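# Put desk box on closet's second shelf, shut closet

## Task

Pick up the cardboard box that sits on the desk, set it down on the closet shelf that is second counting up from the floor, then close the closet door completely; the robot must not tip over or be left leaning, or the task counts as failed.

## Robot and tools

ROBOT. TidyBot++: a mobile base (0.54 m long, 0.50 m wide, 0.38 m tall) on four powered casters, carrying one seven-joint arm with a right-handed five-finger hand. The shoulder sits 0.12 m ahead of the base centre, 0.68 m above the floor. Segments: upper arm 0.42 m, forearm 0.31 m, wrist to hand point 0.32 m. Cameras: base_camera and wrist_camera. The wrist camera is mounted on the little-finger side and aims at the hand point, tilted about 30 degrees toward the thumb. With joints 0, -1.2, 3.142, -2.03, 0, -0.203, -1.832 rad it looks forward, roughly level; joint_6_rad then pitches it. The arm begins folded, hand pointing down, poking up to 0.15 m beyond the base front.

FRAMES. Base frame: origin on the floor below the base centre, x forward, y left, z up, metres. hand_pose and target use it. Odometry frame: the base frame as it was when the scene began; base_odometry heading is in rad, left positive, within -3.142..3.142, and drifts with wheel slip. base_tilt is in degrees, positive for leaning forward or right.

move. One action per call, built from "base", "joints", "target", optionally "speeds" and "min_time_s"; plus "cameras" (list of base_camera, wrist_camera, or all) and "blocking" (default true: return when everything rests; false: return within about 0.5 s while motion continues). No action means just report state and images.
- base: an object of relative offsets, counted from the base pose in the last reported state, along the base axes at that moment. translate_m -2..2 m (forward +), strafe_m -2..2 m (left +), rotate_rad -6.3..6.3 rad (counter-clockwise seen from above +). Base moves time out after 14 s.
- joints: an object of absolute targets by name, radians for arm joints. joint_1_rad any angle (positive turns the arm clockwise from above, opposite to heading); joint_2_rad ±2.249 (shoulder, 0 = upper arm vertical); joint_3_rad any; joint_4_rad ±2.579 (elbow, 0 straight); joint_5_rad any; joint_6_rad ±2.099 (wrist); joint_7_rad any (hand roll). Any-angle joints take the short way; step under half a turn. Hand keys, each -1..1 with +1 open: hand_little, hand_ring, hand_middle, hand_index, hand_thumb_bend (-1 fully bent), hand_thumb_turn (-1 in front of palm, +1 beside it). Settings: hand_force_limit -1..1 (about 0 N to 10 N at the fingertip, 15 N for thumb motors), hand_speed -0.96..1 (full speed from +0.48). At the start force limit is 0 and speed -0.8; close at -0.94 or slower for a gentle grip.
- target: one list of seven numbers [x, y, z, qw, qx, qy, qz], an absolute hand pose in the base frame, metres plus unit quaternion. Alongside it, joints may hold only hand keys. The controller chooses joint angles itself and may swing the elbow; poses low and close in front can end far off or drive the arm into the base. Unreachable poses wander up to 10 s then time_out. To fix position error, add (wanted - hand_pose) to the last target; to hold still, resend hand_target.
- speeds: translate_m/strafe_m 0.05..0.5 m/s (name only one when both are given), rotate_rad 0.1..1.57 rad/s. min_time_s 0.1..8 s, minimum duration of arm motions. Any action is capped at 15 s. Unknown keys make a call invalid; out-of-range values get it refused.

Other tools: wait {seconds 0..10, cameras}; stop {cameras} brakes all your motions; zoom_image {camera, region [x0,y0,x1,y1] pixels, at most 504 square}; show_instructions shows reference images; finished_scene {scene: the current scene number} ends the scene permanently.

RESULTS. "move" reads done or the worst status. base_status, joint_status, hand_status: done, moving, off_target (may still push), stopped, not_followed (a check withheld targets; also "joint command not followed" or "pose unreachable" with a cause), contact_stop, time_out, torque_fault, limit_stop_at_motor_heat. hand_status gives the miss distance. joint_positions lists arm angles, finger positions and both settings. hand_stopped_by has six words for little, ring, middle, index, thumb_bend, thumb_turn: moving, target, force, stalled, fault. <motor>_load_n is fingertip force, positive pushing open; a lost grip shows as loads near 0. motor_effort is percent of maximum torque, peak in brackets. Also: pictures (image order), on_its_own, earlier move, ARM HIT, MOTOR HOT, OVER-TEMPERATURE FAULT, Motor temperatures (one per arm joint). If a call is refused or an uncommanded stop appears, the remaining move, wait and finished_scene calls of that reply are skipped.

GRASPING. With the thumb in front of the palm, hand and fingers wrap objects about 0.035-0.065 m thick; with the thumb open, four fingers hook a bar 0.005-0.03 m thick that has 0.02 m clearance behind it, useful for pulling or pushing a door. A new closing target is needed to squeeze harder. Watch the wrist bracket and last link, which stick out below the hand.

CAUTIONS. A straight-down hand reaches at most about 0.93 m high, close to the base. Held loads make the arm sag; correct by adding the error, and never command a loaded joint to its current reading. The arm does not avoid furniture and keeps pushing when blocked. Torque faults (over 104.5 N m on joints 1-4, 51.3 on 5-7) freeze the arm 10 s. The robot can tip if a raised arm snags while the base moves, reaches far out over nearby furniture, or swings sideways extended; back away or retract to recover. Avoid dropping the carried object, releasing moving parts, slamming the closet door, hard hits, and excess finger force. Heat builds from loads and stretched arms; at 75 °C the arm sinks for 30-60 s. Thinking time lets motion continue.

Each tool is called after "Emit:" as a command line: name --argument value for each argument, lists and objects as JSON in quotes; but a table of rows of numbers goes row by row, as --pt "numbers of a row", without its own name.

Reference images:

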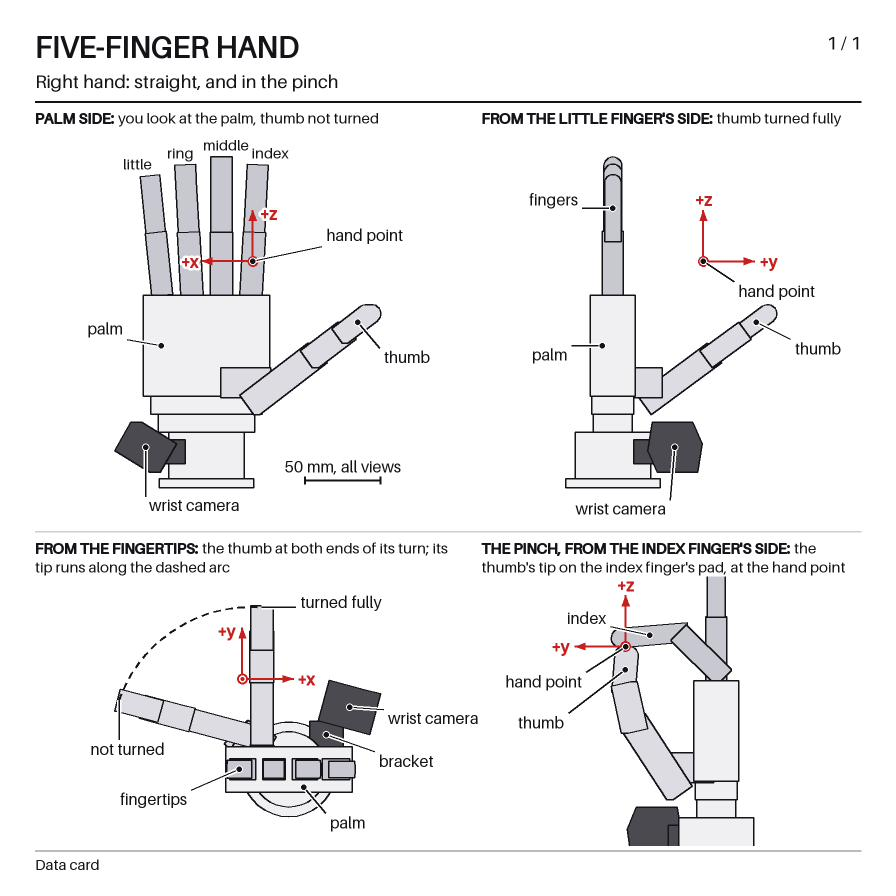

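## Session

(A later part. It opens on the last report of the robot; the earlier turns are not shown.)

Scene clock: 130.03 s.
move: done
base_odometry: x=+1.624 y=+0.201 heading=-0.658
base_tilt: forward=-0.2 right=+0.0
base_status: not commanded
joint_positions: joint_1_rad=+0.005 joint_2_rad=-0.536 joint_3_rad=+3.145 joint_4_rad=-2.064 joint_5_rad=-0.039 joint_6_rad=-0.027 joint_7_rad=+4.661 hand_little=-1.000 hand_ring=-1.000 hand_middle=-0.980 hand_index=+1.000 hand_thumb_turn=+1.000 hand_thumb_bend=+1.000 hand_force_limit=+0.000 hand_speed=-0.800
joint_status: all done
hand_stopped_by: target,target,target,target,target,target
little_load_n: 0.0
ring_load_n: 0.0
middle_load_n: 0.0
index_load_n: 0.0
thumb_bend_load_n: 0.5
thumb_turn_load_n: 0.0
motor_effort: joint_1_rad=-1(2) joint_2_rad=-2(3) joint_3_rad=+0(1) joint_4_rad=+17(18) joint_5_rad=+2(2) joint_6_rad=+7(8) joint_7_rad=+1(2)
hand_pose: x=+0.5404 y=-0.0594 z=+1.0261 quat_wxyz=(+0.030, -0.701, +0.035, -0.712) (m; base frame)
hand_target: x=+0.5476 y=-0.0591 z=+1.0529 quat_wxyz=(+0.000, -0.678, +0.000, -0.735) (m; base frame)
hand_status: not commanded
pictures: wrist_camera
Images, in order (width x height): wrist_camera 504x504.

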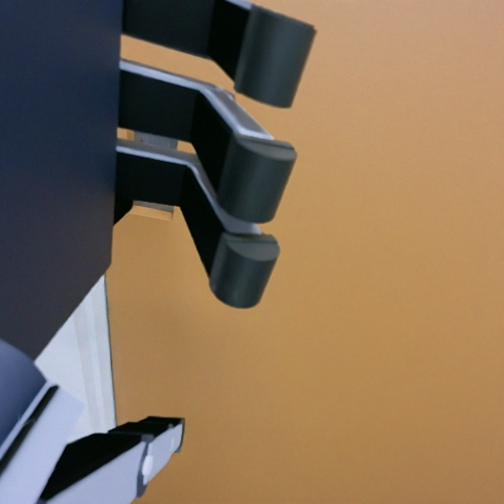

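Emit:
move --joints '{"joint_1_rad": 0, "joint_2_rad": -0.52, "joint_3_rad": 3.142, "joint_4_rad": -2.02, "joint_5_rad": 0, "joint_6_rad": 0.02, "joint_7_rad": -1.57, "hand_middle": 1}'

Emit:
move --base '{"translate_m": 0.02}' --speeds '{"translate_m": 0.05}' --cameras '["wrist_camera"]'

Emit:
zoom_image --camera "wrist_camera" --region '[100, 110, 240, 250]'

Scene clock: 142.50 s.
move: done
base_odometry: x=+1.624 y=+0.201 heading=-0.658
base_tilt: forward=-0.2 right=+0.0
base_status: not commanded
joint_positions: joint_1_rad=+0.005 joint_2_rad=-0.536 joint_3_rad=+3.145 joint_4_rad=-2.027 joint_5_rad=-0.039 joint_6_rad=-0.027 joint_7_rad=+4.661 hand_little=-1.000 hand_ring=-1.000 hand_middle=+1.000 hand_index=+1.000 hand_thumb_turn=+1.000 hand_thumb_bend=+1.000 hand_force_limit=+0.000 hand_speed=-0.800
joint_status: all done
hand_stopped_by: target,target,target,target,target,target
little_load_n: 0.0
ring_load_n: 0.0
middle_load_n: 0.0
index_load_n: 0.0
thumb_bend_load_n: 0.0
thumb_turn_load_n: 0.0
motor_effort: joint_1_rad=-1(2) joint_2_rad=-2(3) joint_3_rad=+0(1) joint_4_rad=+18(19) joint_5_rad=+1(2) joint_6_rad=+7(8) joint_7_rad=+1(2)
hand_pose: x=+0.5407 y=-0.0595 z=+1.0496 quat_wxyz=(+0.031, -0.687, +0.034, -0.725) (m; base frame)
hand_target: x=+0.5470 y=-0.0591 z=+1.0677 quat_wxyz=(+0.000, -0.674, +0.000, -0.738) (m; base frame)
hand_status: not commanded
pictures: none

Scene clock: 143.30 s.
move: done
base_odometry: x=+1.640 y=+0.189 heading=-0.658
base_tilt: forward=-0.2 right=-0.1
base_status: done
joint_positions: joint_1_rad=+0.005 joint_2_rad=-0.579 joint_3_rad=+3.145 joint_4_rad=-2.055 joint_5_rad=-0.039 joint_6_rad=-0.027 joint_7_rad=+4.661 hand_little=-1.000 hand_ring=-1.000 hand_middle=+1.000 hand_index=+1.000 hand_thumb_turn=+1.000 hand_thumb_bend=+1.000 hand_force_limit=+0.000 hand_speed=-0.800
joint_status: not commanded
hand_stopped_by: target,target,target,target,target,target
little_load_n: 0.0
ring_load_n: 0.0
middle_load_n: -1.0
index_load_n: 0.0
thumb_bend_load_n: 0.0
thumb_turn_load_n: 0.0
motor_effort: joint_1_rad=-1(2) joint_2_rad=+10(14) joint_3_rad=+1(1) joint_4_rad=+28(29) joint_5_rad=+1(2) joint_6_rad=+19(20) joint_7_rad=+1(1)
hand_pose: x=+0.5252 y=-0.0592 z=+1.0497 quat_wxyz=(+0.031, -0.682, +0.034, -0.730) (m; base frame)
hand_target: x=+0.5470 y=-0.0591 z=+1.0677 quat_wxyz=(+0.000, -0.674, +0.000, -0.738) (m; base frame)
hand_status: not commanded
pictures: wrist_camera
Images, in order (width x height): wrist_camera 504x504.

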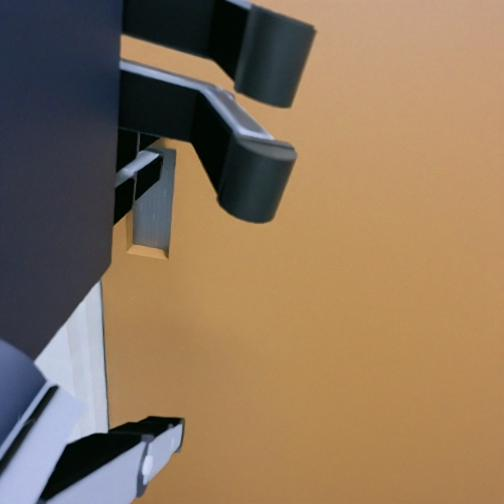

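Scaled by 3.600 from the camera's 504x504 image, which has a finer 720x720 frame.

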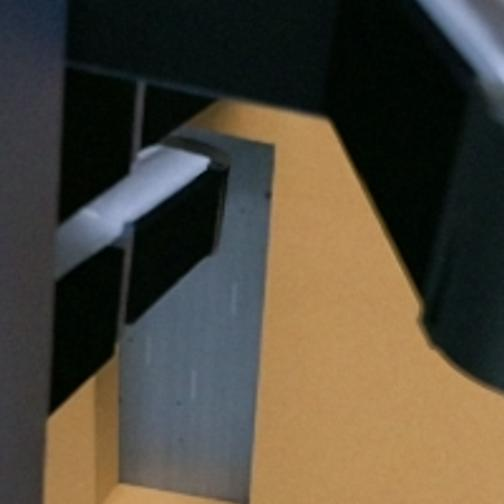

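Emit:
move --base '{"strafe_m": -0.03}' --speeds '{"strafe_m": 0.05}' --cameras '["wrist_camera"]'

Emit:
zoom_image --camera "wrist_camera" --region '[100, 110, 240, 250]'

Scene clock: 147.67 s.
move: done
base_odometry: x=+1.621 y=+0.165 heading=-0.658
base_tilt: forward=-0.2 right=-0.1
base_status: done
joint_positions: joint_1_rad=-0.013 joint_2_rad=-0.577 joint_3_rad=+3.119 joint_4_rad=-2.054 joint_5_rad=-0.039 joint_6_rad=-0.027 joint_7_rad=+4.661 hand_little=-1.000 hand_ring=-1.000 hand_middle=+1.000 hand_index=+1.000 hand_thumb_turn=+1.000 hand_thumb_bend=+1.000 hand_force_limit=+0.000 hand_speed=-0.800
joint_status: not commanded
hand_stopped_by: target,target,target,target,target,target
little_load_n: 0.0
ring_load_n: 0.5
middle_load_n: 0.5
index_load_n: 0.0
thumb_bend_load_n: 0.0
thumb_turn_load_n: 0.0
motor_effort: joint_1_rad=+2(4) joint_2_rad=+8(11) joint_3_rad=+4(7) joint_4_rad=+25(27) joint_5_rad=+1(2) joint_6_rad=+14(18) joint_7_rad=+1(1)
hand_pose: x=+0.5275 y=-0.0379 z=+1.0501 quat_wxyz=(+0.041, -0.683, +0.015, -0.729) (m; base frame)
hand_target: x=+0.5470 y=-0.0591 z=+1.0677 quat_wxyz=(+0.000, -0.674, +0.000, -0.738) (m; base frame)
hand_status: not commanded
pictures: wrist_camera
Images, in order (width x height): wrist_camera 504x504.

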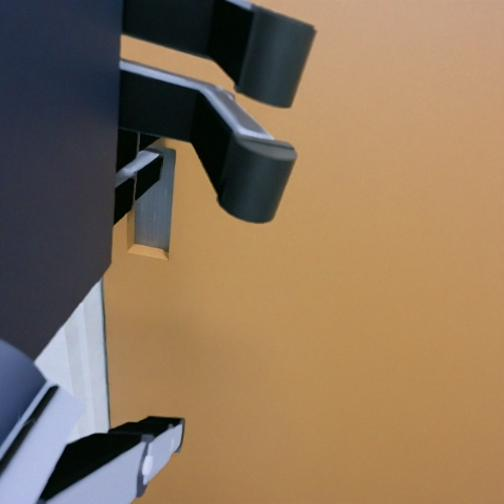

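Scaled by 3.600 from the camera's 504x504 image, which has a finer 720x720 frame.

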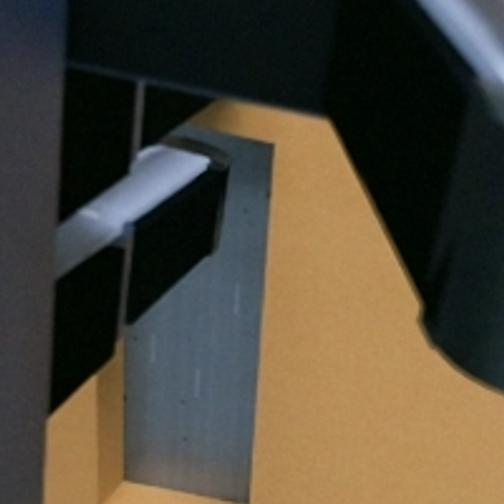

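Emit:
move --base '{"strafe_m": -0.04}' --speeds '{"strafe_m": 0.05}' --cameras '["wrist_camera"]'

Emit:
zoom_image --camera "wrist_camera" --region '[100, 110, 240, 250]'

Scene clock: 150.43 s.
move: done
base_odometry: x=+1.597 y=+0.133 heading=-0.658
base_tilt: forward=-0.2 right=-0.1
base_status: done
joint_positions: joint_1_rad=-0.020 joint_2_rad=-0.577 joint_3_rad=+3.115 joint_4_rad=-2.053 joint_5_rad=-0.039 joint_6_rad=-0.027 joint_7_rad=+4.661 hand_little=-1.000 hand_ring=-1.000 hand_middle=+1.000 hand_index=+1.000 hand_thumb_turn=+1.000 hand_thumb_bend=+1.000 hand_force_limit=+0.000 hand_speed=-0.800
joint_status: not commanded
hand_stopped_by: target,target,target,target,target,target
little_load_n: 0.0
ring_load_n: 0.0
middle_load_n: 0.5
index_load_n: 0.0
thumb_bend_load_n: 0.0
thumb_turn_load_n: 0.0
motor_effort: joint_1_rad=+1(5) joint_2_rad=+6(8) joint_3_rad=+3(9) joint_4_rad=+24(25) joint_5_rad=+1(2) joint_6_rad=+15(15) joint_7_rad=+1(2)
hand_pose: x=+0.5280 y=-0.0330 z=+1.0504 quat_wxyz=(+0.044, -0.683, +0.011, -0.729) (m; base frame)
hand_target: x=+0.5470 y=-0.0591 z=+1.0677 quat_wxyz=(+0.000, -0.674, +0.000, -0.738) (m; base frame)
hand_status: not commanded
pictures: wrist_camera
Images, in order (width x height): wrist_camera 504x504.

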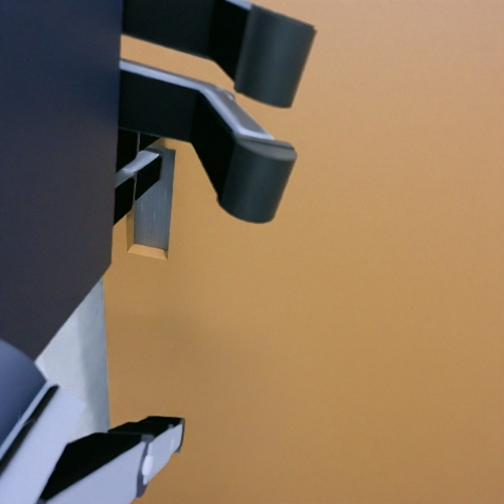

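Scaled by 3.600 from the camera's 504x504 image, which has a finer 720x720 frame.

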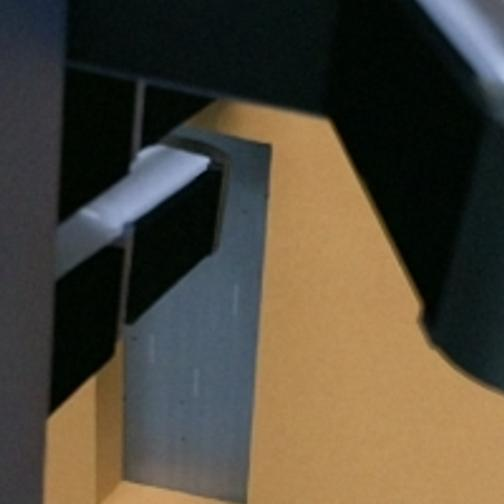

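Emit:
move --base '{"strafe_m": -0.15}' --speeds '{"strafe_m": 0.1}' --cameras '["all"]'

Scene clock: 153.80 s.
move: done
base_odometry: x=+1.505 y=+0.014 heading=-0.658
base_tilt: forward=-0.2 right=-0.1
base_status: done
joint_positions: joint_1_rad=-0.025 joint_2_rad=-0.575 joint_3_rad=+3.112 joint_4_rad=-2.052 joint_5_rad=-0.039 joint_6_rad=-0.027 joint_7_rad=+4.661 hand_little=-1.000 hand_ring=-1.000 hand_middle=+1.000 hand_index=+1.000 hand_thumb_turn=+1.000 hand_thumb_bend=+1.000 hand_force_limit=+0.000 hand_speed=-0.800
joint_status: not commanded
hand_stopped_by: target,target,target,target,target,target
little_load_n: 0.0
ring_load_n: 0.0
middle_load_n: 0.5
index_load_n: 0.0
thumb_bend_load_n: 0.0
thumb_turn_load_n: 0.0
motor_effort: joint_1_rad=+2(7) joint_2_rad=+8(10) joint_3_rad=+4(11) joint_4_rad=+25(25) joint_5_rad=+2(3) joint_6_rad=+15(16) joint_7_rad=+1(2)
hand_pose: x=+0.5288 y=-0.0290 z=+1.0507 quat_wxyz=(+0.046, -0.683, +0.007, -0.729) (m; base frame)
hand_target: x=+0.5470 y=-0.0591 z=+1.0677 quat_wxyz=(+0.000, -0.674, +0.000, -0.738) (m; base frame)
hand_status: not commanded
pictures: base_camera, wrist_camera
Images, in order (width x height): base_camera 644x364, wrist_camera 504x504.

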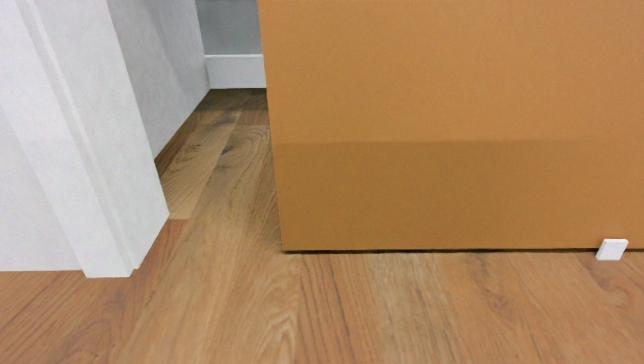

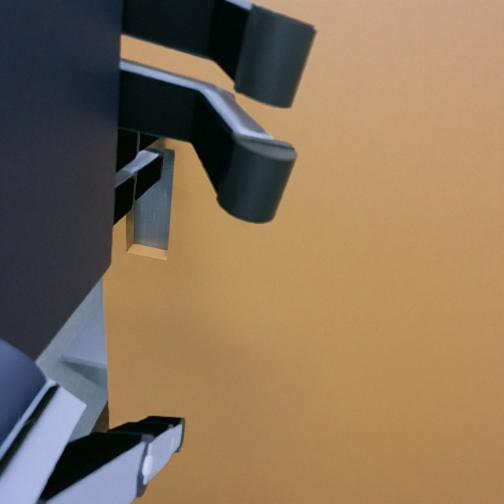

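Emit:
move --base '{"strafe_m": -0.32}' --speeds '{"strafe_m": 0.12}' --cameras '["all"]'

Scene clock: 158.67 s.
move: done
base_odometry: x=+1.310 y=-0.239 heading=-0.657
base_tilt: forward=-0.3 right=-0.1
base_status: done
joint_positions: joint_1_rad=-0.023 joint_2_rad=-0.573 joint_3_rad=+3.113 joint_4_rad=-2.045 joint_5_rad=-0.039 joint_6_rad=-0.027 joint_7_rad=+4.661 hand_little=-1.000 hand_ring=-1.000 hand_middle=+1.000 hand_index=+1.000 hand_thumb_turn=+1.000 hand_thumb_bend=+1.000 hand_force_limit=+0.000 hand_speed=-0.800
joint_status: not commanded
hand_stopped_by: target,target,target,target,target,target
little_load_n: 0.0
ring_load_n: 0.0
middle_load_n: 0.5
index_load_n: 0.0
thumb_bend_load_n: 0.0
thumb_turn_load_n: 0.0
motor_effort: joint_1_rad=+1(8) joint_2_rad=+7(9) joint_3_rad=+3(11) joint_4_rad=+23(25) joint_5_rad=+1(3) joint_6_rad=+14(15) joint_7_rad=+1(2)
hand_pose: x=+0.5291 y=-0.0305 z=+1.0543 quat_wxyz=(+0.045, -0.681, +0.009, -0.731) (m; base frame)
hand_target: x=+0.5470 y=-0.0591 z=+1.0677 quat_wxyz=(+0.000, -0.674, +0.000, -0.738) (m; base frame)
hand_status: not commanded
pictures: base_camera, wrist_camera
Images, in order (width x height): base_camera 644x364, wrist_camera 504x504.

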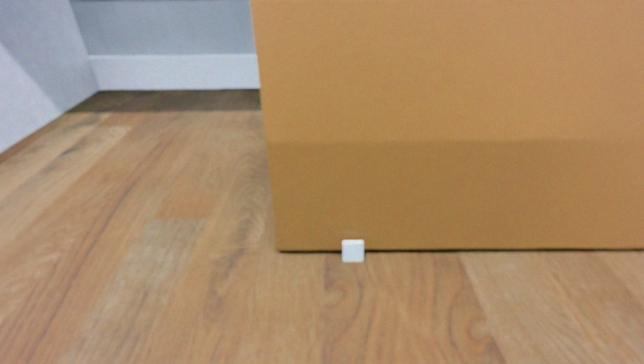

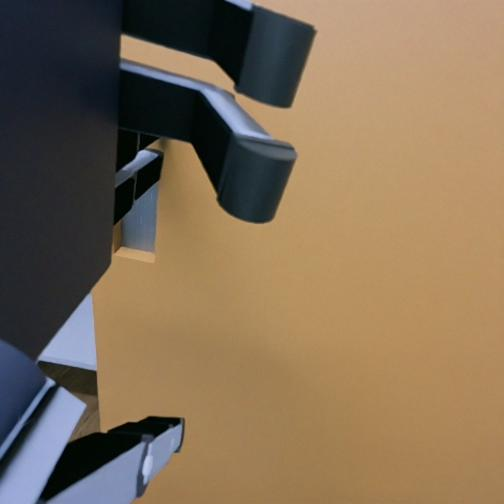

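Emit:
move --base '{"translate_m": -0.1}' --speeds '{"translate_m": 0.1}' --cameras '["all"]'

Scene clock: 161.37 s.
move: done
base_odometry: x=+1.230 y=-0.178 heading=-0.657
base_tilt: forward=-0.2 right=-0.2
base_status: done
joint_positions: joint_1_rad=-0.014 joint_2_rad=-0.526 joint_3_rad=+3.129 joint_4_rad=-2.019 joint_5_rad=-0.039 joint_6_rad=-0.019 joint_7_rad=+4.661 hand_little=-1.000 hand_ring=-1.000 hand_middle=+1.000 hand_index=+1.000 hand_thumb_turn=+1.000 hand_thumb_bend=+1.000 hand_force_limit=+0.000 hand_speed=-0.800
joint_status: not commanded
hand_stopped_by: target,target,target,target,target,target
little_load_n: 0.5
ring_load_n: 0.0
middle_load_n: 0.0
index_load_n: 0.0
thumb_bend_load_n: 0.0
thumb_turn_load_n: 0.0
motor_effort: joint_1_rad=+0(2) joint_2_rad=-2(8) joint_3_rad=+0(3) joint_4_rad=+18(22) joint_5_rad=+1(2) joint_6_rad=+7(13) joint_7_rad=+1(1)
hand_pose: x=+0.5460 y=-0.0425 z=+1.0529 quat_wxyz=(+0.040, -0.686, +0.020, -0.726) (m; base frame)
hand_target: x=+0.5470 y=-0.0591 z=+1.0677 quat_wxyz=(+0.000, -0.674, +0.000, -0.738) (m; base frame)
hand_status: not commanded
pictures: base_camera, wrist_camera
Images, in order (width x height): base_camera 644x364, wrist_camera 504x504.

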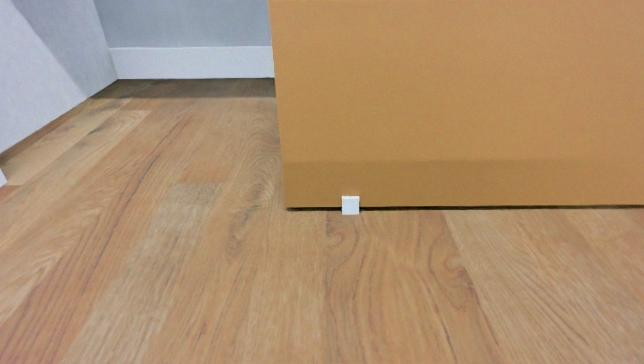

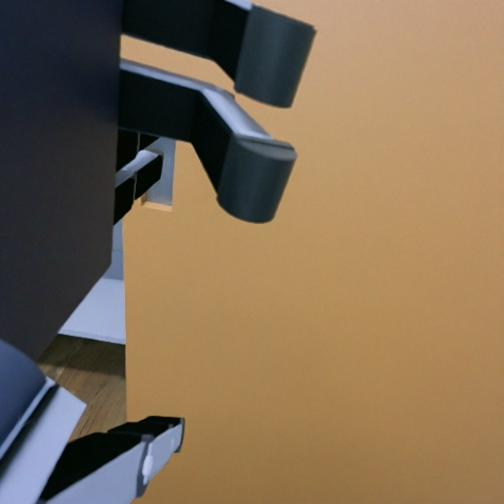

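Emit:
move --base '{"translate_m": -0.55, "strafe_m": 0.35}' --joints '{"joint_1_rad": 0, "joint_2_rad": -1.2, "joint_3_rad": 3.142, "joint_4_rad": -2.03, "joint_5_rad": 0, "joint_6_rad": -0.203, "joint_7_rad": -1.832, "hand_little": 1, "hand_ring": 1}' --cameras '["all"]'

Scene clock: 167.43 s.
move: done
base_odometry: x=+1.009 y=+0.435 heading=-0.657
base_tilt: forward=-0.2 right=-0.1
base_status: done
joint_positions: joint_1_rad=-0.012 joint_2_rad=-1.176 joint_3_rad=+3.131 joint_4_rad=-2.019 joint_5_rad=-0.039 joint_6_rad=-0.113 joint_7_rad=+4.503 hand_little=+1.000 hand_ring=+1.000 hand_middle=+1.000 hand_index=+1.000 hand_thumb_turn=+1.000 hand_thumb_bend=+1.000 hand_force_limit=+0.000 hand_speed=-0.800
joint_status: all done
hand_stopped_by: target,target,target,target,target,target
little_load_n: 0.0
ring_load_n: 0.0
middle_load_n: 0.0
index_load_n: 0.0
thumb_bend_load_n: 0.0
thumb_turn_load_n: 0.0
motor_effort: joint_1_rad=+0(3) joint_2_rad=+15(18) joint_3_rad=+1(2) joint_4_rad=+14(19) joint_5_rad=+1(2) joint_6_rad=+6(8) joint_7_rad=+1(2)
hand_pose: x=+0.2549 y=-0.0408 z=+1.2025 quat_wxyz=(+0.116, -0.458, +0.047, -0.880) (m; base frame)
hand_target: x=+0.2586 y=-0.0490 z=+1.1725 quat_wxyz=(+0.113, -0.490, +0.064, -0.862) (m; base frame)
hand_status: not commanded
pictures: base_camera, wrist_camera
Images, in order (width x height): base_camera 644x364, wrist_camera 504x504.

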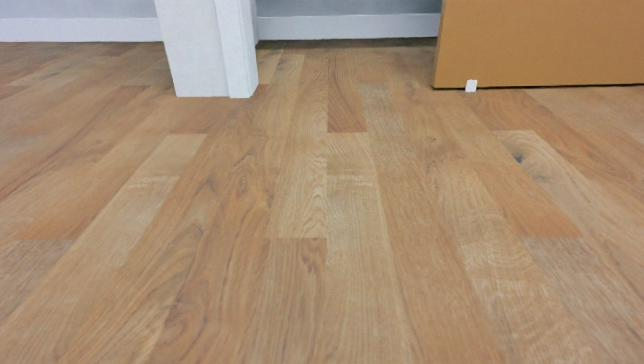

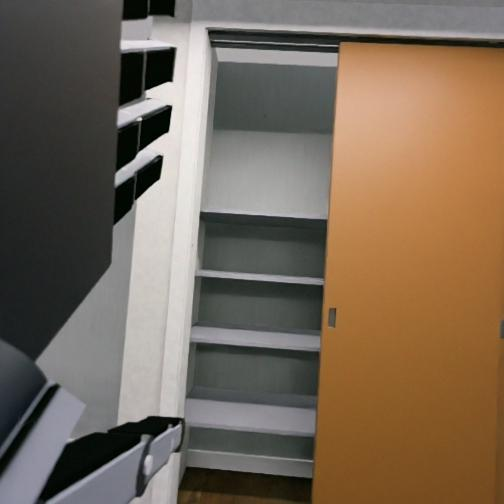

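Emit:
zoom_image --camera "wrist_camera" --region '[160, 180, 360, 500]'

Scaled by 1.575 from the camera's 504x504 image, which has a finer 720x720 frame.

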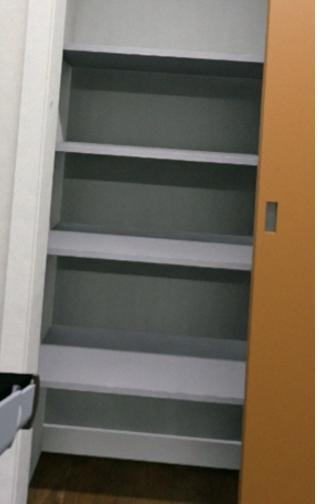

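Emit:
move --base '{"rotate_rad": -3.026}'

Emit:
move --base '{"translate_m": 1.16, "strafe_m": 0.94}' --cameras '["all"]'

Scene clock: 188.60 s.
move: done
base_odometry: x=+1.009 y=+0.435 heading=+2.602
base_tilt: forward=-0.2 right=-0.1
base_status: done
joint_positions: joint_1_rad=-0.012 joint_2_rad=-1.176 joint_3_rad=+3.131 joint_4_rad=-2.019 joint_5_rad=-0.039 joint_6_rad=-0.113 joint_7_rad=+4.503 hand_little=+1.000 hand_ring=+1.000 hand_middle=+1.000 hand_index=+1.000 hand_thumb_turn=+1.000 hand_thumb_bend=+1.000 hand_force_limit=+0.000 hand_speed=-0.800
joint_status: not commanded
hand_stopped_by: target,target,target,target,target,target
little_load_n: 0.0
ring_load_n: -0.5
middle_load_n: 0.0
index_load_n: 0.0
thumb_bend_load_n: 0.0
thumb_turn_load_n: 0.0
motor_effort: joint_1_rad=+0(2) joint_2_rad=+15(16) joint_3_rad=+1(2) joint_4_rad=+14(15) joint_5_rad=+1(2) joint_6_rad=+6(7) joint_7_rad=+1(1)
hand_pose: x=+0.2550 y=-0.0409 z=+1.2023 quat_wxyz=(+0.115, -0.458, +0.047, -0.880) (m; base frame)
hand_target: x=+0.2586 y=-0.0490 z=+1.1725 quat_wxyz=(+0.113, -0.490, +0.064, -0.862) (m; base frame)
hand_status: not commanded
pictures: none

Scene clock: 192.97 s.
move: done
base_odometry: x=-0.470 y=+0.224 heading=+2.601
base_tilt: forward=-0.2 right=-0.1
base_status: done
joint_positions: joint_1_rad=-0.011 joint_2_rad=-1.177 joint_3_rad=+3.132 joint_4_rad=-2.019 joint_5_rad=-0.039 joint_6_rad=-0.115 joint_7_rad=+4.503 hand_little=+1.000 hand_ring=+1.000 hand_middle=+1.000 hand_index=+1.000 hand_thumb_turn=+1.000 hand_thumb_bend=+1.000 hand_force_limit=+0.000 hand_speed=-0.800
joint_status: not commanded
hand_stopped_by: target,target,target,target,target,target
little_load_n: 0.0
ring_load_n: 0.0
middle_load_n: 0.0
index_load_n: 0.0
thumb_bend_load_n: 0.0
thumb_turn_load_n: 0.0
motor_effort: joint_1_rad=-1(3) joint_2_rad=+15(18) joint_3_rad=+1(2) joint_4_rad=+14(15) joint_5_rad=+1(2) joint_6_rad=+5(7) joint_7_rad=+1(1)
hand_pose: x=+0.2550 y=-0.0417 z=+1.2019 quat_wxyz=(+0.115, -0.458, +0.048, -0.880) (m; base frame)
hand_target: x=+0.2586 y=-0.0490 z=+1.1725 quat_wxyz=(+0.113, -0.490, +0.064, -0.862) (m; base frame)
hand_status: not commanded
pictures: base_camera, wrist_camera
Images, in order (width x height): base_camera 644x364, wrist_camera 504x504.

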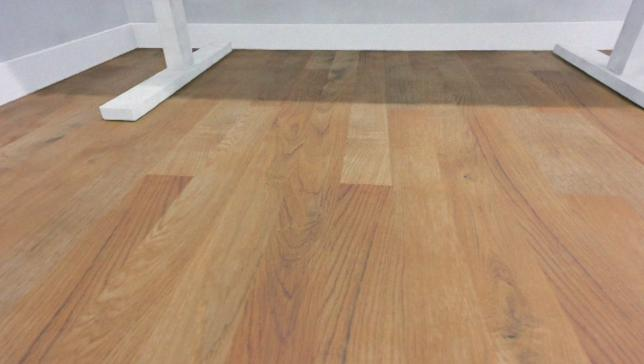

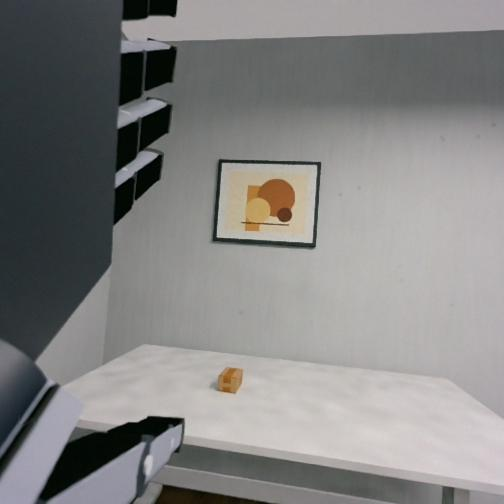

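Emit:
move --base '{"translate_m": 0.4}' --speeds '{"translate_m": 0.25}' --cameras '["all"]'

Scene clock: 203.10 s.
move: done
base_odometry: x=-0.813 y=+0.430 heading=+2.601
base_tilt: forward=-0.2 right=-0.1
base_status: done
joint_positions: joint_1_rad=-0.011 joint_2_rad=-1.178 joint_3_rad=+3.132 joint_4_rad=-2.019 joint_5_rad=-0.039 joint_6_rad=-0.116 joint_7_rad=+4.503 hand_little=+1.000 hand_ring=+1.000 hand_middle=+1.000 hand_index=+1.000 hand_thumb_turn=+1.000 hand_thumb_bend=+1.000 hand_force_limit=+0.000 hand_speed=-0.800
joint_status: not commanded
hand_stopped_by: target,target,target,target,target,target
little_load_n: 0.0
ring_load_n: 0.0
middle_load_n: 0.0
index_load_n: -0.5
thumb_bend_load_n: 0.0
thumb_turn_load_n: 0.0
motor_effort: joint_1_rad=+0(2) joint_2_rad=+15(18) joint_3_rad=+1(1) joint_4_rad=+13(15) joint_5_rad=+2(2) joint_6_rad=+6(7) joint_7_rad=+1(1)
hand_pose: x=+0.2544 y=-0.0417 z=+1.2017 quat_wxyz=(+0.115, -0.458, +0.048, -0.880) (m; base frame)
hand_target: x=+0.2586 y=-0.0490 z=+1.1725 quat_wxyz=(+0.113, -0.490, +0.064, -0.862) (m; base frame)
hand_status: not commanded
pictures: base_camera, wrist_camera
Images, in order (width x height): base_camera 644x364, wrist_camera 504x504.

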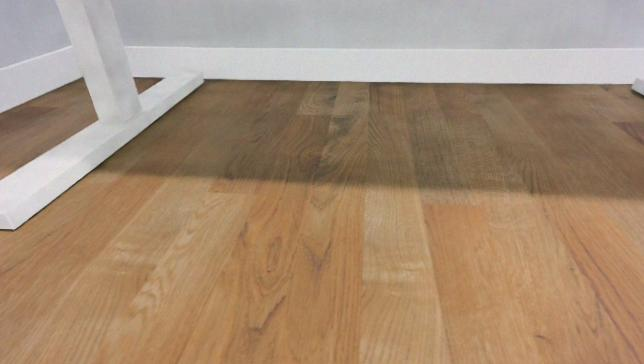

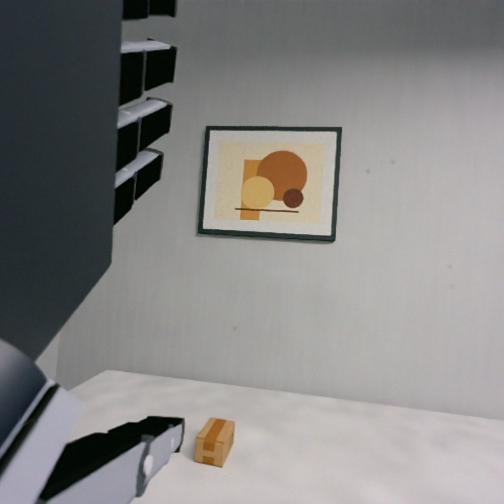

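Emit:
move --joints '{"joint_6_rad": -0.75}' --cameras '["all"]'

Scene clock: 206.67 s.
move: done
base_odometry: x=-0.813 y=+0.430 heading=+2.601
base_tilt: forward=-0.2 right=-0.1
base_status: not commanded
joint_positions: joint_1_rad=-0.011 joint_2_rad=-1.178 joint_3_rad=+3.132 joint_4_rad=-2.020 joint_5_rad=-0.039 joint_6_rad=-0.660 joint_7_rad=+4.503 hand_little=+1.000 hand_ring=+1.000 hand_middle=+1.000 hand_index=+1.000 hand_thumb_turn=+1.000 hand_thumb_bend=+1.000 hand_force_limit=+0.000 hand_speed=-0.800
joint_status: all done
hand_stopped_by: target,target,target,target,target,target
little_load_n: 0.0
ring_load_n: 0.0
middle_load_n: 0.0
index_load_n: 0.0
thumb_bend_load_n: 0.0
thumb_turn_load_n: 0.0
motor_effort: joint_1_rad=-1(2) joint_2_rad=+14(16) joint_3_rad=+1(1) joint_4_rad=+14(16) joint_5_rad=+1(2) joint_6_rad=+7(9) joint_7_rad=+1(1)
hand_pose: x=+0.2908 y=-0.0368 z=+1.0309 quat_wxyz=(+0.098, -0.679, +0.065, -0.725) (m; base frame)
hand_target: x=+0.2805 y=-0.0490 z=+0.9981 quat_wxyz=(+0.092, -0.704, +0.093, -0.698) (m; base frame)
hand_status: not commanded
pictures: base_camera, wrist_camera
Images, in order (width x height): base_camera 644x364, wrist_camera 504x504.

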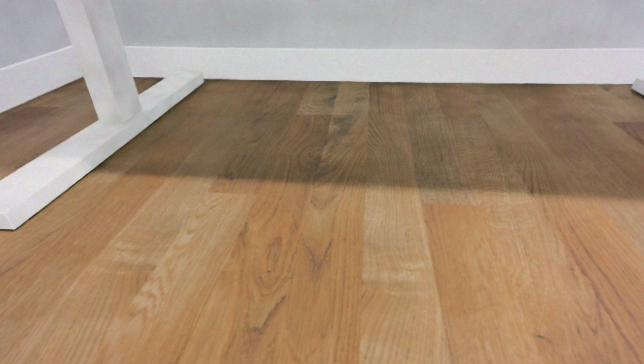

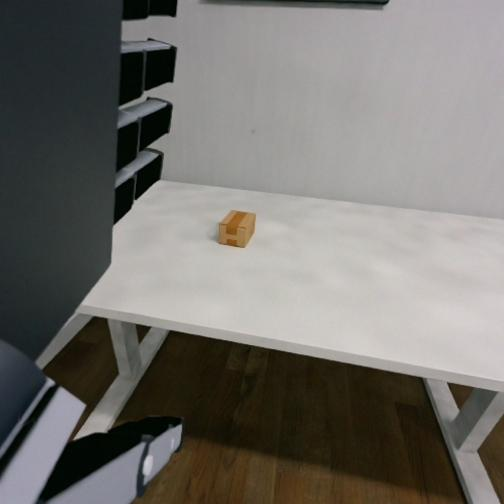

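Emit:
zoom_image --camera "wrist_camera" --region '[190, 180, 290, 280]'

Scaled by 5.040 from the camera's 504x504 image, which has a finer 720x720 frame.

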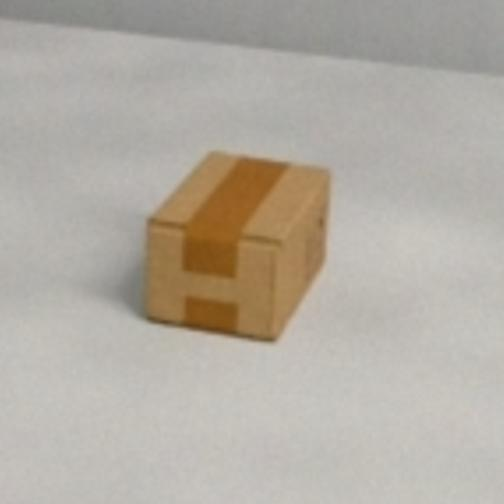

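Emit:
move --base '{"translate_m": 0.15}' --speeds '{"translate_m": 0.2}' --cameras '["wrist_camera"]'

Emit:
zoom_image --camera "wrist_camera" --region '[180, 200, 300, 320]'

Scene clock: 242.90 s.
move: done
base_odometry: x=-0.942 y=+0.507 heading=+2.602
base_tilt: forward=-0.2 right=-0.1
base_status: done
joint_positions: joint_1_rad=-0.011 joint_2_rad=-1.179 joint_3_rad=+3.132 joint_4_rad=-2.020 joint_5_rad=-0.039 joint_6_rad=-0.660 joint_7_rad=+4.503 hand_little=+1.000 hand_ring=+1.000 hand_middle=+1.000 hand_index=+1.000 hand_thumb_turn=+1.000 hand_thumb_bend=+1.000 hand_force_limit=+0.000 hand_speed=-0.800
joint_status: not commanded
hand_stopped_by: target,target,target,target,target,target
little_load_n: 0.0
ring_load_n: 0.0
middle_load_n: 0.0
index_load_n: 0.0
thumb_bend_load_n: 0.0
thumb_turn_load_n: 0.0
motor_effort: joint_1_rad=+0(2) joint_2_rad=+14(17) joint_3_rad=+1(2) joint_4_rad=+14(16) joint_5_rad=+1(2) joint_6_rad=+6(8) joint_7_rad=+1(1)
hand_pose: x=+0.2904 y=-0.0368 z=+1.0311 quat_wxyz=(+0.098, -0.679, +0.065, -0.725) (m; base frame)
hand_target: x=+0.2805 y=-0.0490 z=+0.9981 quat_wxyz=(+0.092, -0.704, +0.093, -0.698) (m; base frame)
hand_status: not commanded
pictures: wrist_camera
Images, in order (width x height): wrist_camera 504x504.

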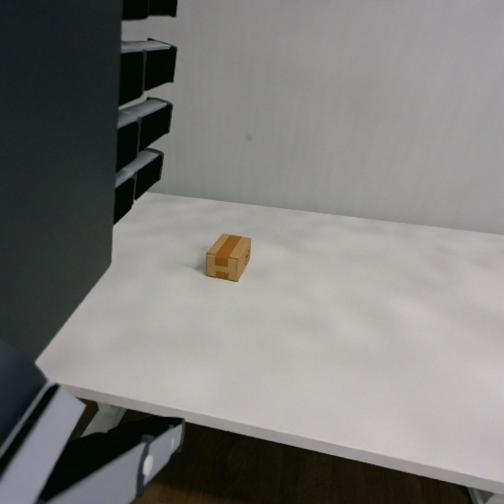

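Scaled by 4.200 from the camera's 504x504 image, which has a finer 720x720 frame.

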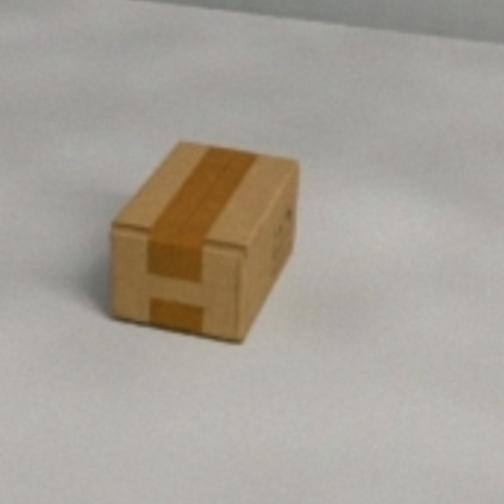

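Emit:
move --base '{"strafe_m": -0.33, "translate_m": -0.02}' --speeds '{"strafe_m": 0.25}'

Emit:
move --base '{"rotate_rad": 0.262}' --joints '{"joint_1_rad": 0, "joint_2_rad": 0.2, "joint_3_rad": 3.142, "joint_4_rad": -0.9, "joint_5_rad": -0.63, "joint_6_rad": -1.256, "joint_7_rad": 3.967}' --min_time_s 4 --cameras '["all"]'

Scene clock: 261.27 s.
move: done
base_odometry: x=-0.755 y=+0.780 heading=+2.602
base_tilt: forward=-0.2 right=-0.1
base_status: done
joint_positions: joint_1_rad=-0.008 joint_2_rad=-1.179 joint_3_rad=+3.135 joint_4_rad=-2.020 joint_5_rad=-0.039 joint_6_rad=-0.660 joint_7_rad=+4.503 hand_little=+1.000 hand_ring=+1.000 hand_middle=+1.000 hand_index=+1.000 hand_thumb_turn=+1.000 hand_thumb_bend=+1.000 hand_force_limit=+0.000 hand_speed=-0.800
joint_status: not commanded
hand_stopped_by: target,target,target,target,target,target
little_load_n: 0.0
ring_load_n: 0.0
middle_load_n: 0.0
index_load_n: 0.0
thumb_bend_load_n: 0.0
thumb_turn_load_n: 0.0
motor_effort: joint_1_rad=-1(3) joint_2_rad=+14(16) joint_3_rad=+1(2) joint_4_rad=+15(15) joint_5_rad=+1(2) joint_6_rad=+7(8) joint_7_rad=+1(1)
hand_pose: x=+0.2902 y=-0.0383 z=+1.0310 quat_wxyz=(+0.097, -0.678, +0.067, -0.725) (m; base frame)
hand_target: x=+0.2805 y=-0.0490 z=+0.9981 quat_wxyz=(+0.092, -0.704, +0.093, -0.698) (m; base frame)
hand_status: not commanded
pictures: none

Scene clock: 265.83 s.
move: done
base_odometry: x=-0.755 y=+0.780 heading=+2.863
base_tilt: forward=-0.2 right=-0.1
base_status: done
joint_positions: joint_1_rad=-0.008 joint_2_rad=+0.170 joint_3_rad=+3.135 joint_4_rad=-0.913 joint_5_rad=-0.562 joint_6_rad=-1.166 joint_7_rad=+4.020 hand_little=+1.000 hand_ring=+1.000 hand_middle=+1.000 hand_index=+1.000 hand_thumb_turn=+1.000 hand_thumb_bend=+1.000 hand_force_limit=+0.000 hand_speed=-0.800
joint_status: all done
hand_stopped_by: target,target,target,target,target,target
little_load_n: 0.0
ring_load_n: 0.0
middle_load_n: 0.0
index_load_n: 0.0
thumb_bend_load_n: 0.0
thumb_turn_load_n: 0.0
motor_effort: joint_1_rad=+0(2) joint_2_rad=-21(23) joint_3_rad=+0(2) joint_4_rad=+14(17) joint_5_rad=-2(3) joint_6_rad=+4(8) joint_7_rad=+1(2)
hand_pose: x=+0.6607 y=+0.1568 z=+1.0246 quat_wxyz=(+0.404, -0.821, +0.278, -0.293) (m; base frame)
hand_target: x=+0.6435 y=+0.1743 z=+1.0079 quat_wxyz=(+0.420, -0.827, +0.298, -0.227) (m; base frame)
hand_status: not commanded
pictures: base_camera, wrist_camera
Images, in order (width x height): base_camera 644x364, wrist_camera 504x504.

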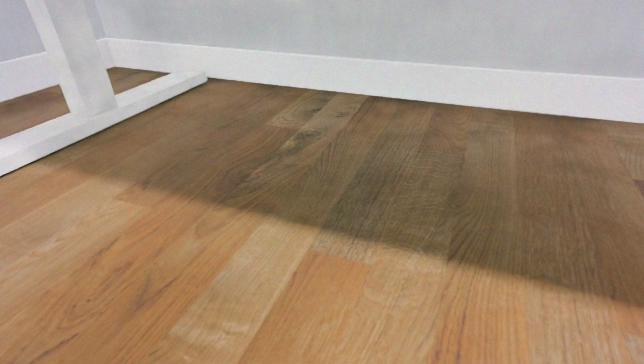

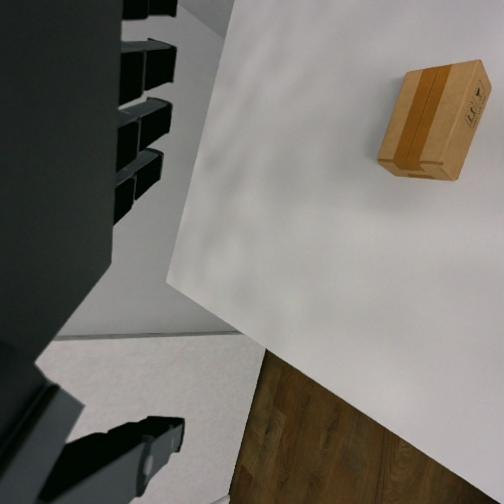

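Emit:
zoom_image --camera "wrist_camera" --region '[360, 40, 504, 200]'

Scaled by 3.150 from the camera's 504x504 image, which has a finer 720x720 frame.

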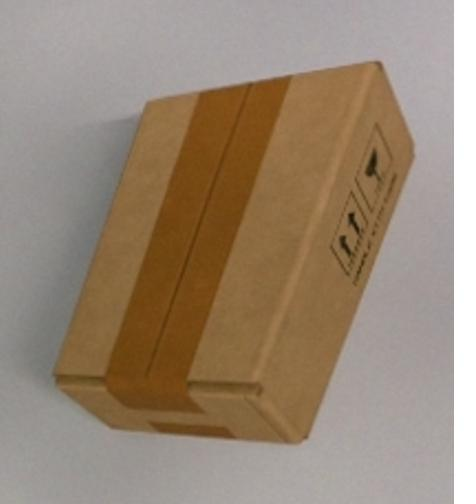

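Emit:
move --joints '{"joint_1_rad": 0, "joint_2_rad": 0.58, "joint_3_rad": 3.142, "joint_4_rad": -0.583, "joint_5_rad": -0.77, "joint_6_rad": -1.53, "joint_7_rad": 4.067}' --min_time_s 3 --cameras '["wrist_camera"]'

Scene clock: 288.10 s.
move: done
base_odometry: x=-0.755 y=+0.780 heading=+2.863
base_tilt: forward=-0.2 right=-0.1
base_status: not commanded
joint_positions: joint_1_rad=-0.008 joint_2_rad=+0.531 joint_3_rad=+3.135 joint_4_rad=-0.595 joint_5_rad=-0.702 joint_6_rad=-1.444 joint_7_rad=+4.024 hand_little=+1.000 hand_ring=+1.000 hand_middle=+1.000 hand_index=+1.000 hand_thumb_turn=+1.000 hand_thumb_bend=+1.000 hand_force_limit=+0.000 hand_speed=-0.800
joint_status: all done
hand_stopped_by: target,target,target,target,target,target
little_load_n: 0.0
ring_load_n: 0.0
middle_load_n: 0.0
index_load_n: 0.0
thumb_bend_load_n: 0.0
thumb_turn_load_n: 0.0
motor_effort: joint_1_rad=+0(3) joint_2_rad=-31(32) joint_3_rad=-1(3) joint_4_rad=+14(16) joint_5_rad=-3(4) joint_6_rad=+3(5) joint_7_rad=+1(2)
hand_pose: x=+0.7093 y=+0.1991 z=+0.9303 quat_wxyz=(+0.411, -0.868, +0.247, -0.131) (m; base frame)
hand_target: x=+0.6949 y=+0.2056 z=+0.9071 quat_wxyz=(+0.415, -0.879, +0.222, -0.078) (m; base frame)
hand_status: not commanded
pictures: wrist_camera
Images, in order (width x height): wrist_camera 504x504.

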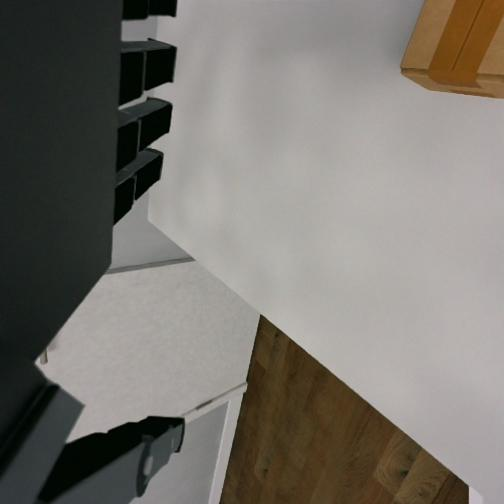

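Emit:
move --base '{"rotate_rad": -0.2}' --speeds '{"rotate_rad": 0.3}'

Emit:
move --base '{"translate_m": 0.07, "strafe_m": 0.106}' --speeds '{"translate_m": 0.1}' --cameras '["all"]'

Scene clock: 299.00 s.
move: done
base_odometry: x=-0.755 y=+0.780 heading=+2.663
base_tilt: forward=-0.1 right=-0.1
base_status: done
joint_positions: joint_1_rad=+0.003 joint_2_rad=+0.531 joint_3_rad=+3.137 joint_4_rad=-0.595 joint_5_rad=-0.708 joint_6_rad=-1.446 joint_7_rad=+4.024 hand_little=+1.000 hand_ring=+1.000 hand_middle=+1.000 hand_index=+1.000 hand_thumb_turn=+1.000 hand_thumb_bend=+1.000 hand_force_limit=+0.000 hand_speed=-0.800
joint_status: not commanded
hand_stopped_by: target,target,target,target,target,target
little_load_n: 0.0
ring_load_n: 0.0
middle_load_n: -0.5
index_load_n: 0.0
thumb_bend_load_n: 0.0
thumb_turn_load_n: 0.0
motor_effort: joint_1_rad=-1(4) joint_2_rad=-31(32) joint_3_rad=-2(3) joint_4_rad=+14(15) joint_5_rad=-3(5) joint_6_rad=+2(4) joint_7_rad=+1(1)
hand_pose: x=+0.7106 y=+0.1938 z=+0.9308 quat_wxyz=(+0.412, -0.866, +0.252, -0.132) (m; base frame)
hand_target: x=+0.6949 y=+0.2056 z=+0.9071 quat_wxyz=(+0.415, -0.879, +0.222, -0.078) (m; base frame)
hand_status: not commanded
pictures: none

Scene clock: 300.80 s.
move: done
base_odometry: x=-0.866 y=+0.718 heading=+2.664
base_tilt: forward=-0.1 right=-0.1
base_status: done
joint_positions: joint_1_rad=+0.001 joint_2_rad=+0.534 joint_3_rad=+3.137 joint_4_rad=-0.594 joint_5_rad=-0.708 joint_6_rad=-1.447 joint_7_rad=+4.024 hand_little=+1.000 hand_ring=+1.000 hand_middle=+1.000 hand_index=+1.000 hand_thumb_turn=+1.000 hand_thumb_bend=+1.000 hand_force_limit=+0.000 hand_speed=-0.800
joint_status: not commanded
hand_stopped_by: target,target,target,target,target,target
little_load_n: 0.0
ring_load_n: 0.0
middle_load_n: 0.0
index_load_n: 0.0
thumb_bend_load_n: 0.0
thumb_turn_load_n: 0.0
motor_effort: joint_1_rad=-1(4) joint_2_rad=-31(33) joint_3_rad=-2(2) joint_4_rad=+13(15) joint_5_rad=-3(5) joint_6_rad=+3(4) joint_7_rad=+1(1)
hand_pose: x=+0.7105 y=+0.1951 z=+0.9296 quat_wxyz=(+0.412, -0.866, +0.251, -0.130) (m; base frame)
hand_target: x=+0.6949 y=+0.2056 z=+0.9071 quat_wxyz=(+0.415, -0.879, +0.222, -0.078) (m; base frame)
hand_status: not commanded
pictures: base_camera, wrist_camera
Images, in order (width x height): base_camera 644x364, wrist_camera 504x504.

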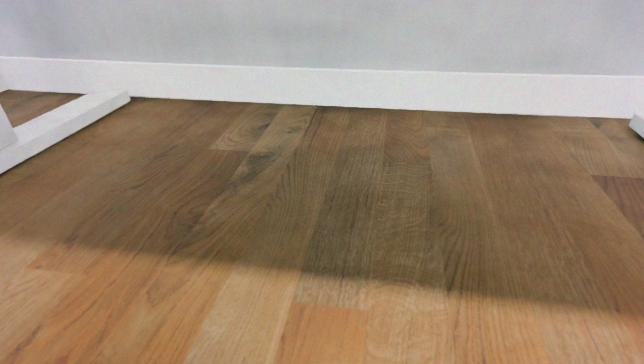

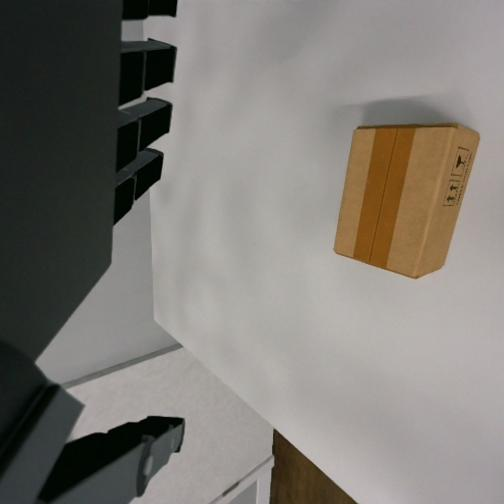

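Emit:
zoom_image --camera "wrist_camera" --region '[320, 100, 500, 290]'

Scaled by 2.653 from the camera's 504x504 image, which has a finer 720x720 frame.

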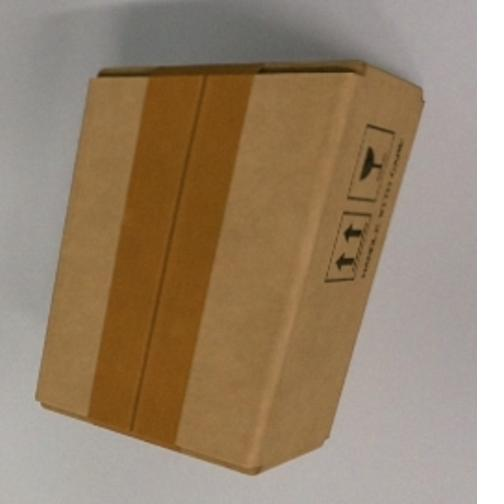

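Emit:
move --base '{"translate_m": 0.04, "strafe_m": -0.098}' --speeds '{"translate_m": 0.1}' --joints '{"joint_1_rad": -0.17, "hand_thumb_turn": -1}'

Emit:
move --joints '{"joint_1_rad": -0.17, "joint_2_rad": 0.506, "joint_3_rad": 3.142, "joint_4_rad": -0.972, "joint_5_rad": -0.807, "joint_6_rad": -1.309, "joint_7_rad": 4.256}' --min_time_s 2.5 --cameras '["wrist_camera"]'

Scene clock: 316.30 s.
move: done
base_odometry: x=-0.857 y=+0.824 heading=+2.664
base_tilt: forward=-0.2 right=-0.1
base_status: done
joint_positions: joint_1_rad=-0.167 joint_2_rad=+0.534 joint_3_rad=+3.137 joint_4_rad=-0.594 joint_5_rad=-0.711 joint_6_rad=-1.448 joint_7_rad=+4.024 hand_little=+1.000 hand_ring=+1.000 hand_middle=+1.000 hand_index=+1.000 hand_thumb_turn=-1.000 hand_thumb_bend=+1.000 hand_force_limit=+0.000 hand_speed=-0.800
joint_status: all done
hand_stopped_by: target,target,target,target,target,target
little_load_n: 0.0
ring_load_n: 0.0
middle_load_n: 0.0
index_load_n: 0.0
thumb_bend_load_n: 0.0
thumb_turn_load_n: 0.0
motor_effort: joint_1_rad=+0(4) joint_2_rad=-31(32) joint_3_rad=-1(2) joint_4_rad=+14(15) joint_5_rad=-3(5) joint_6_rad=+2(4) joint_7_rad=+1(1)
hand_pose: x=+0.6694 y=+0.2916 z=+0.9300 quat_wxyz=(+0.422, -0.884, +0.177, -0.095) (m; base frame)
hand_target: x=+0.6518 y=+0.3001 z=+0.9071 quat_wxyz=(+0.421, -0.894, +0.146, -0.043) (m; base frame)
hand_status: not commanded
pictures: none

Scene clock: 319.10 s.
move: done
base_odometry: x=-0.857 y=+0.824 heading=+2.664
base_tilt: forward=-0.2 right=-0.1
base_status: not commanded
joint_positions: joint_1_rad=-0.167 joint_2_rad=+0.534 joint_3_rad=+3.137 joint_4_rad=-0.951 joint_5_rad=-0.738 joint_6_rad=-1.390 joint_7_rad=+4.203 hand_little=+1.000 hand_ring=+1.000 hand_middle=+1.000 hand_index=+1.000 hand_thumb_turn=-1.000 hand_thumb_bend=+1.000 hand_force_limit=+0.000 hand_speed=-0.800
joint_status: all done
hand_stopped_by: target,target,target,target,target,target
little_load_n: 0.0
ring_load_n: 0.0
middle_load_n: -0.5
index_load_n: 0.0
thumb_bend_load_n: 0.0
thumb_turn_load_n: 0.0
motor_effort: joint_1_rad=-2(2) joint_2_rad=-31(34) joint_3_rad=-2(2) joint_4_rad=+15(16) joint_5_rad=-4(5) joint_6_rad=+1(3) joint_7_rad=+1(2)
hand_pose: x=+0.6307 y=+0.2845 z=+0.8059 quat_wxyz=(+0.382, -0.908, +0.172, +0.004) (m; base frame)
hand_target: x=+0.6470 y=+0.3016 z=+0.8291 quat_wxyz=(+0.422, -0.891, +0.162, -0.034) (m; base frame)
hand_status: not commanded
pictures: wrist_camera
Images, in order (width x height): wrist_camera 504x504.

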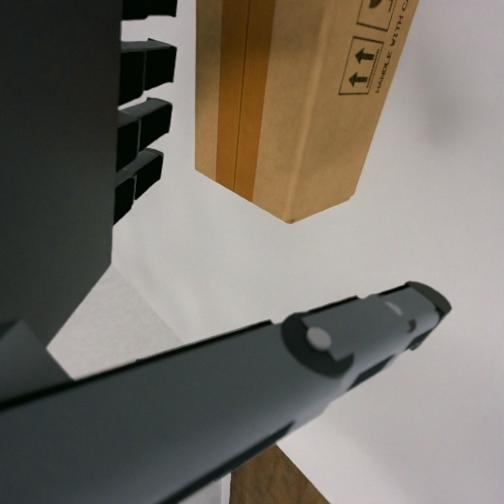

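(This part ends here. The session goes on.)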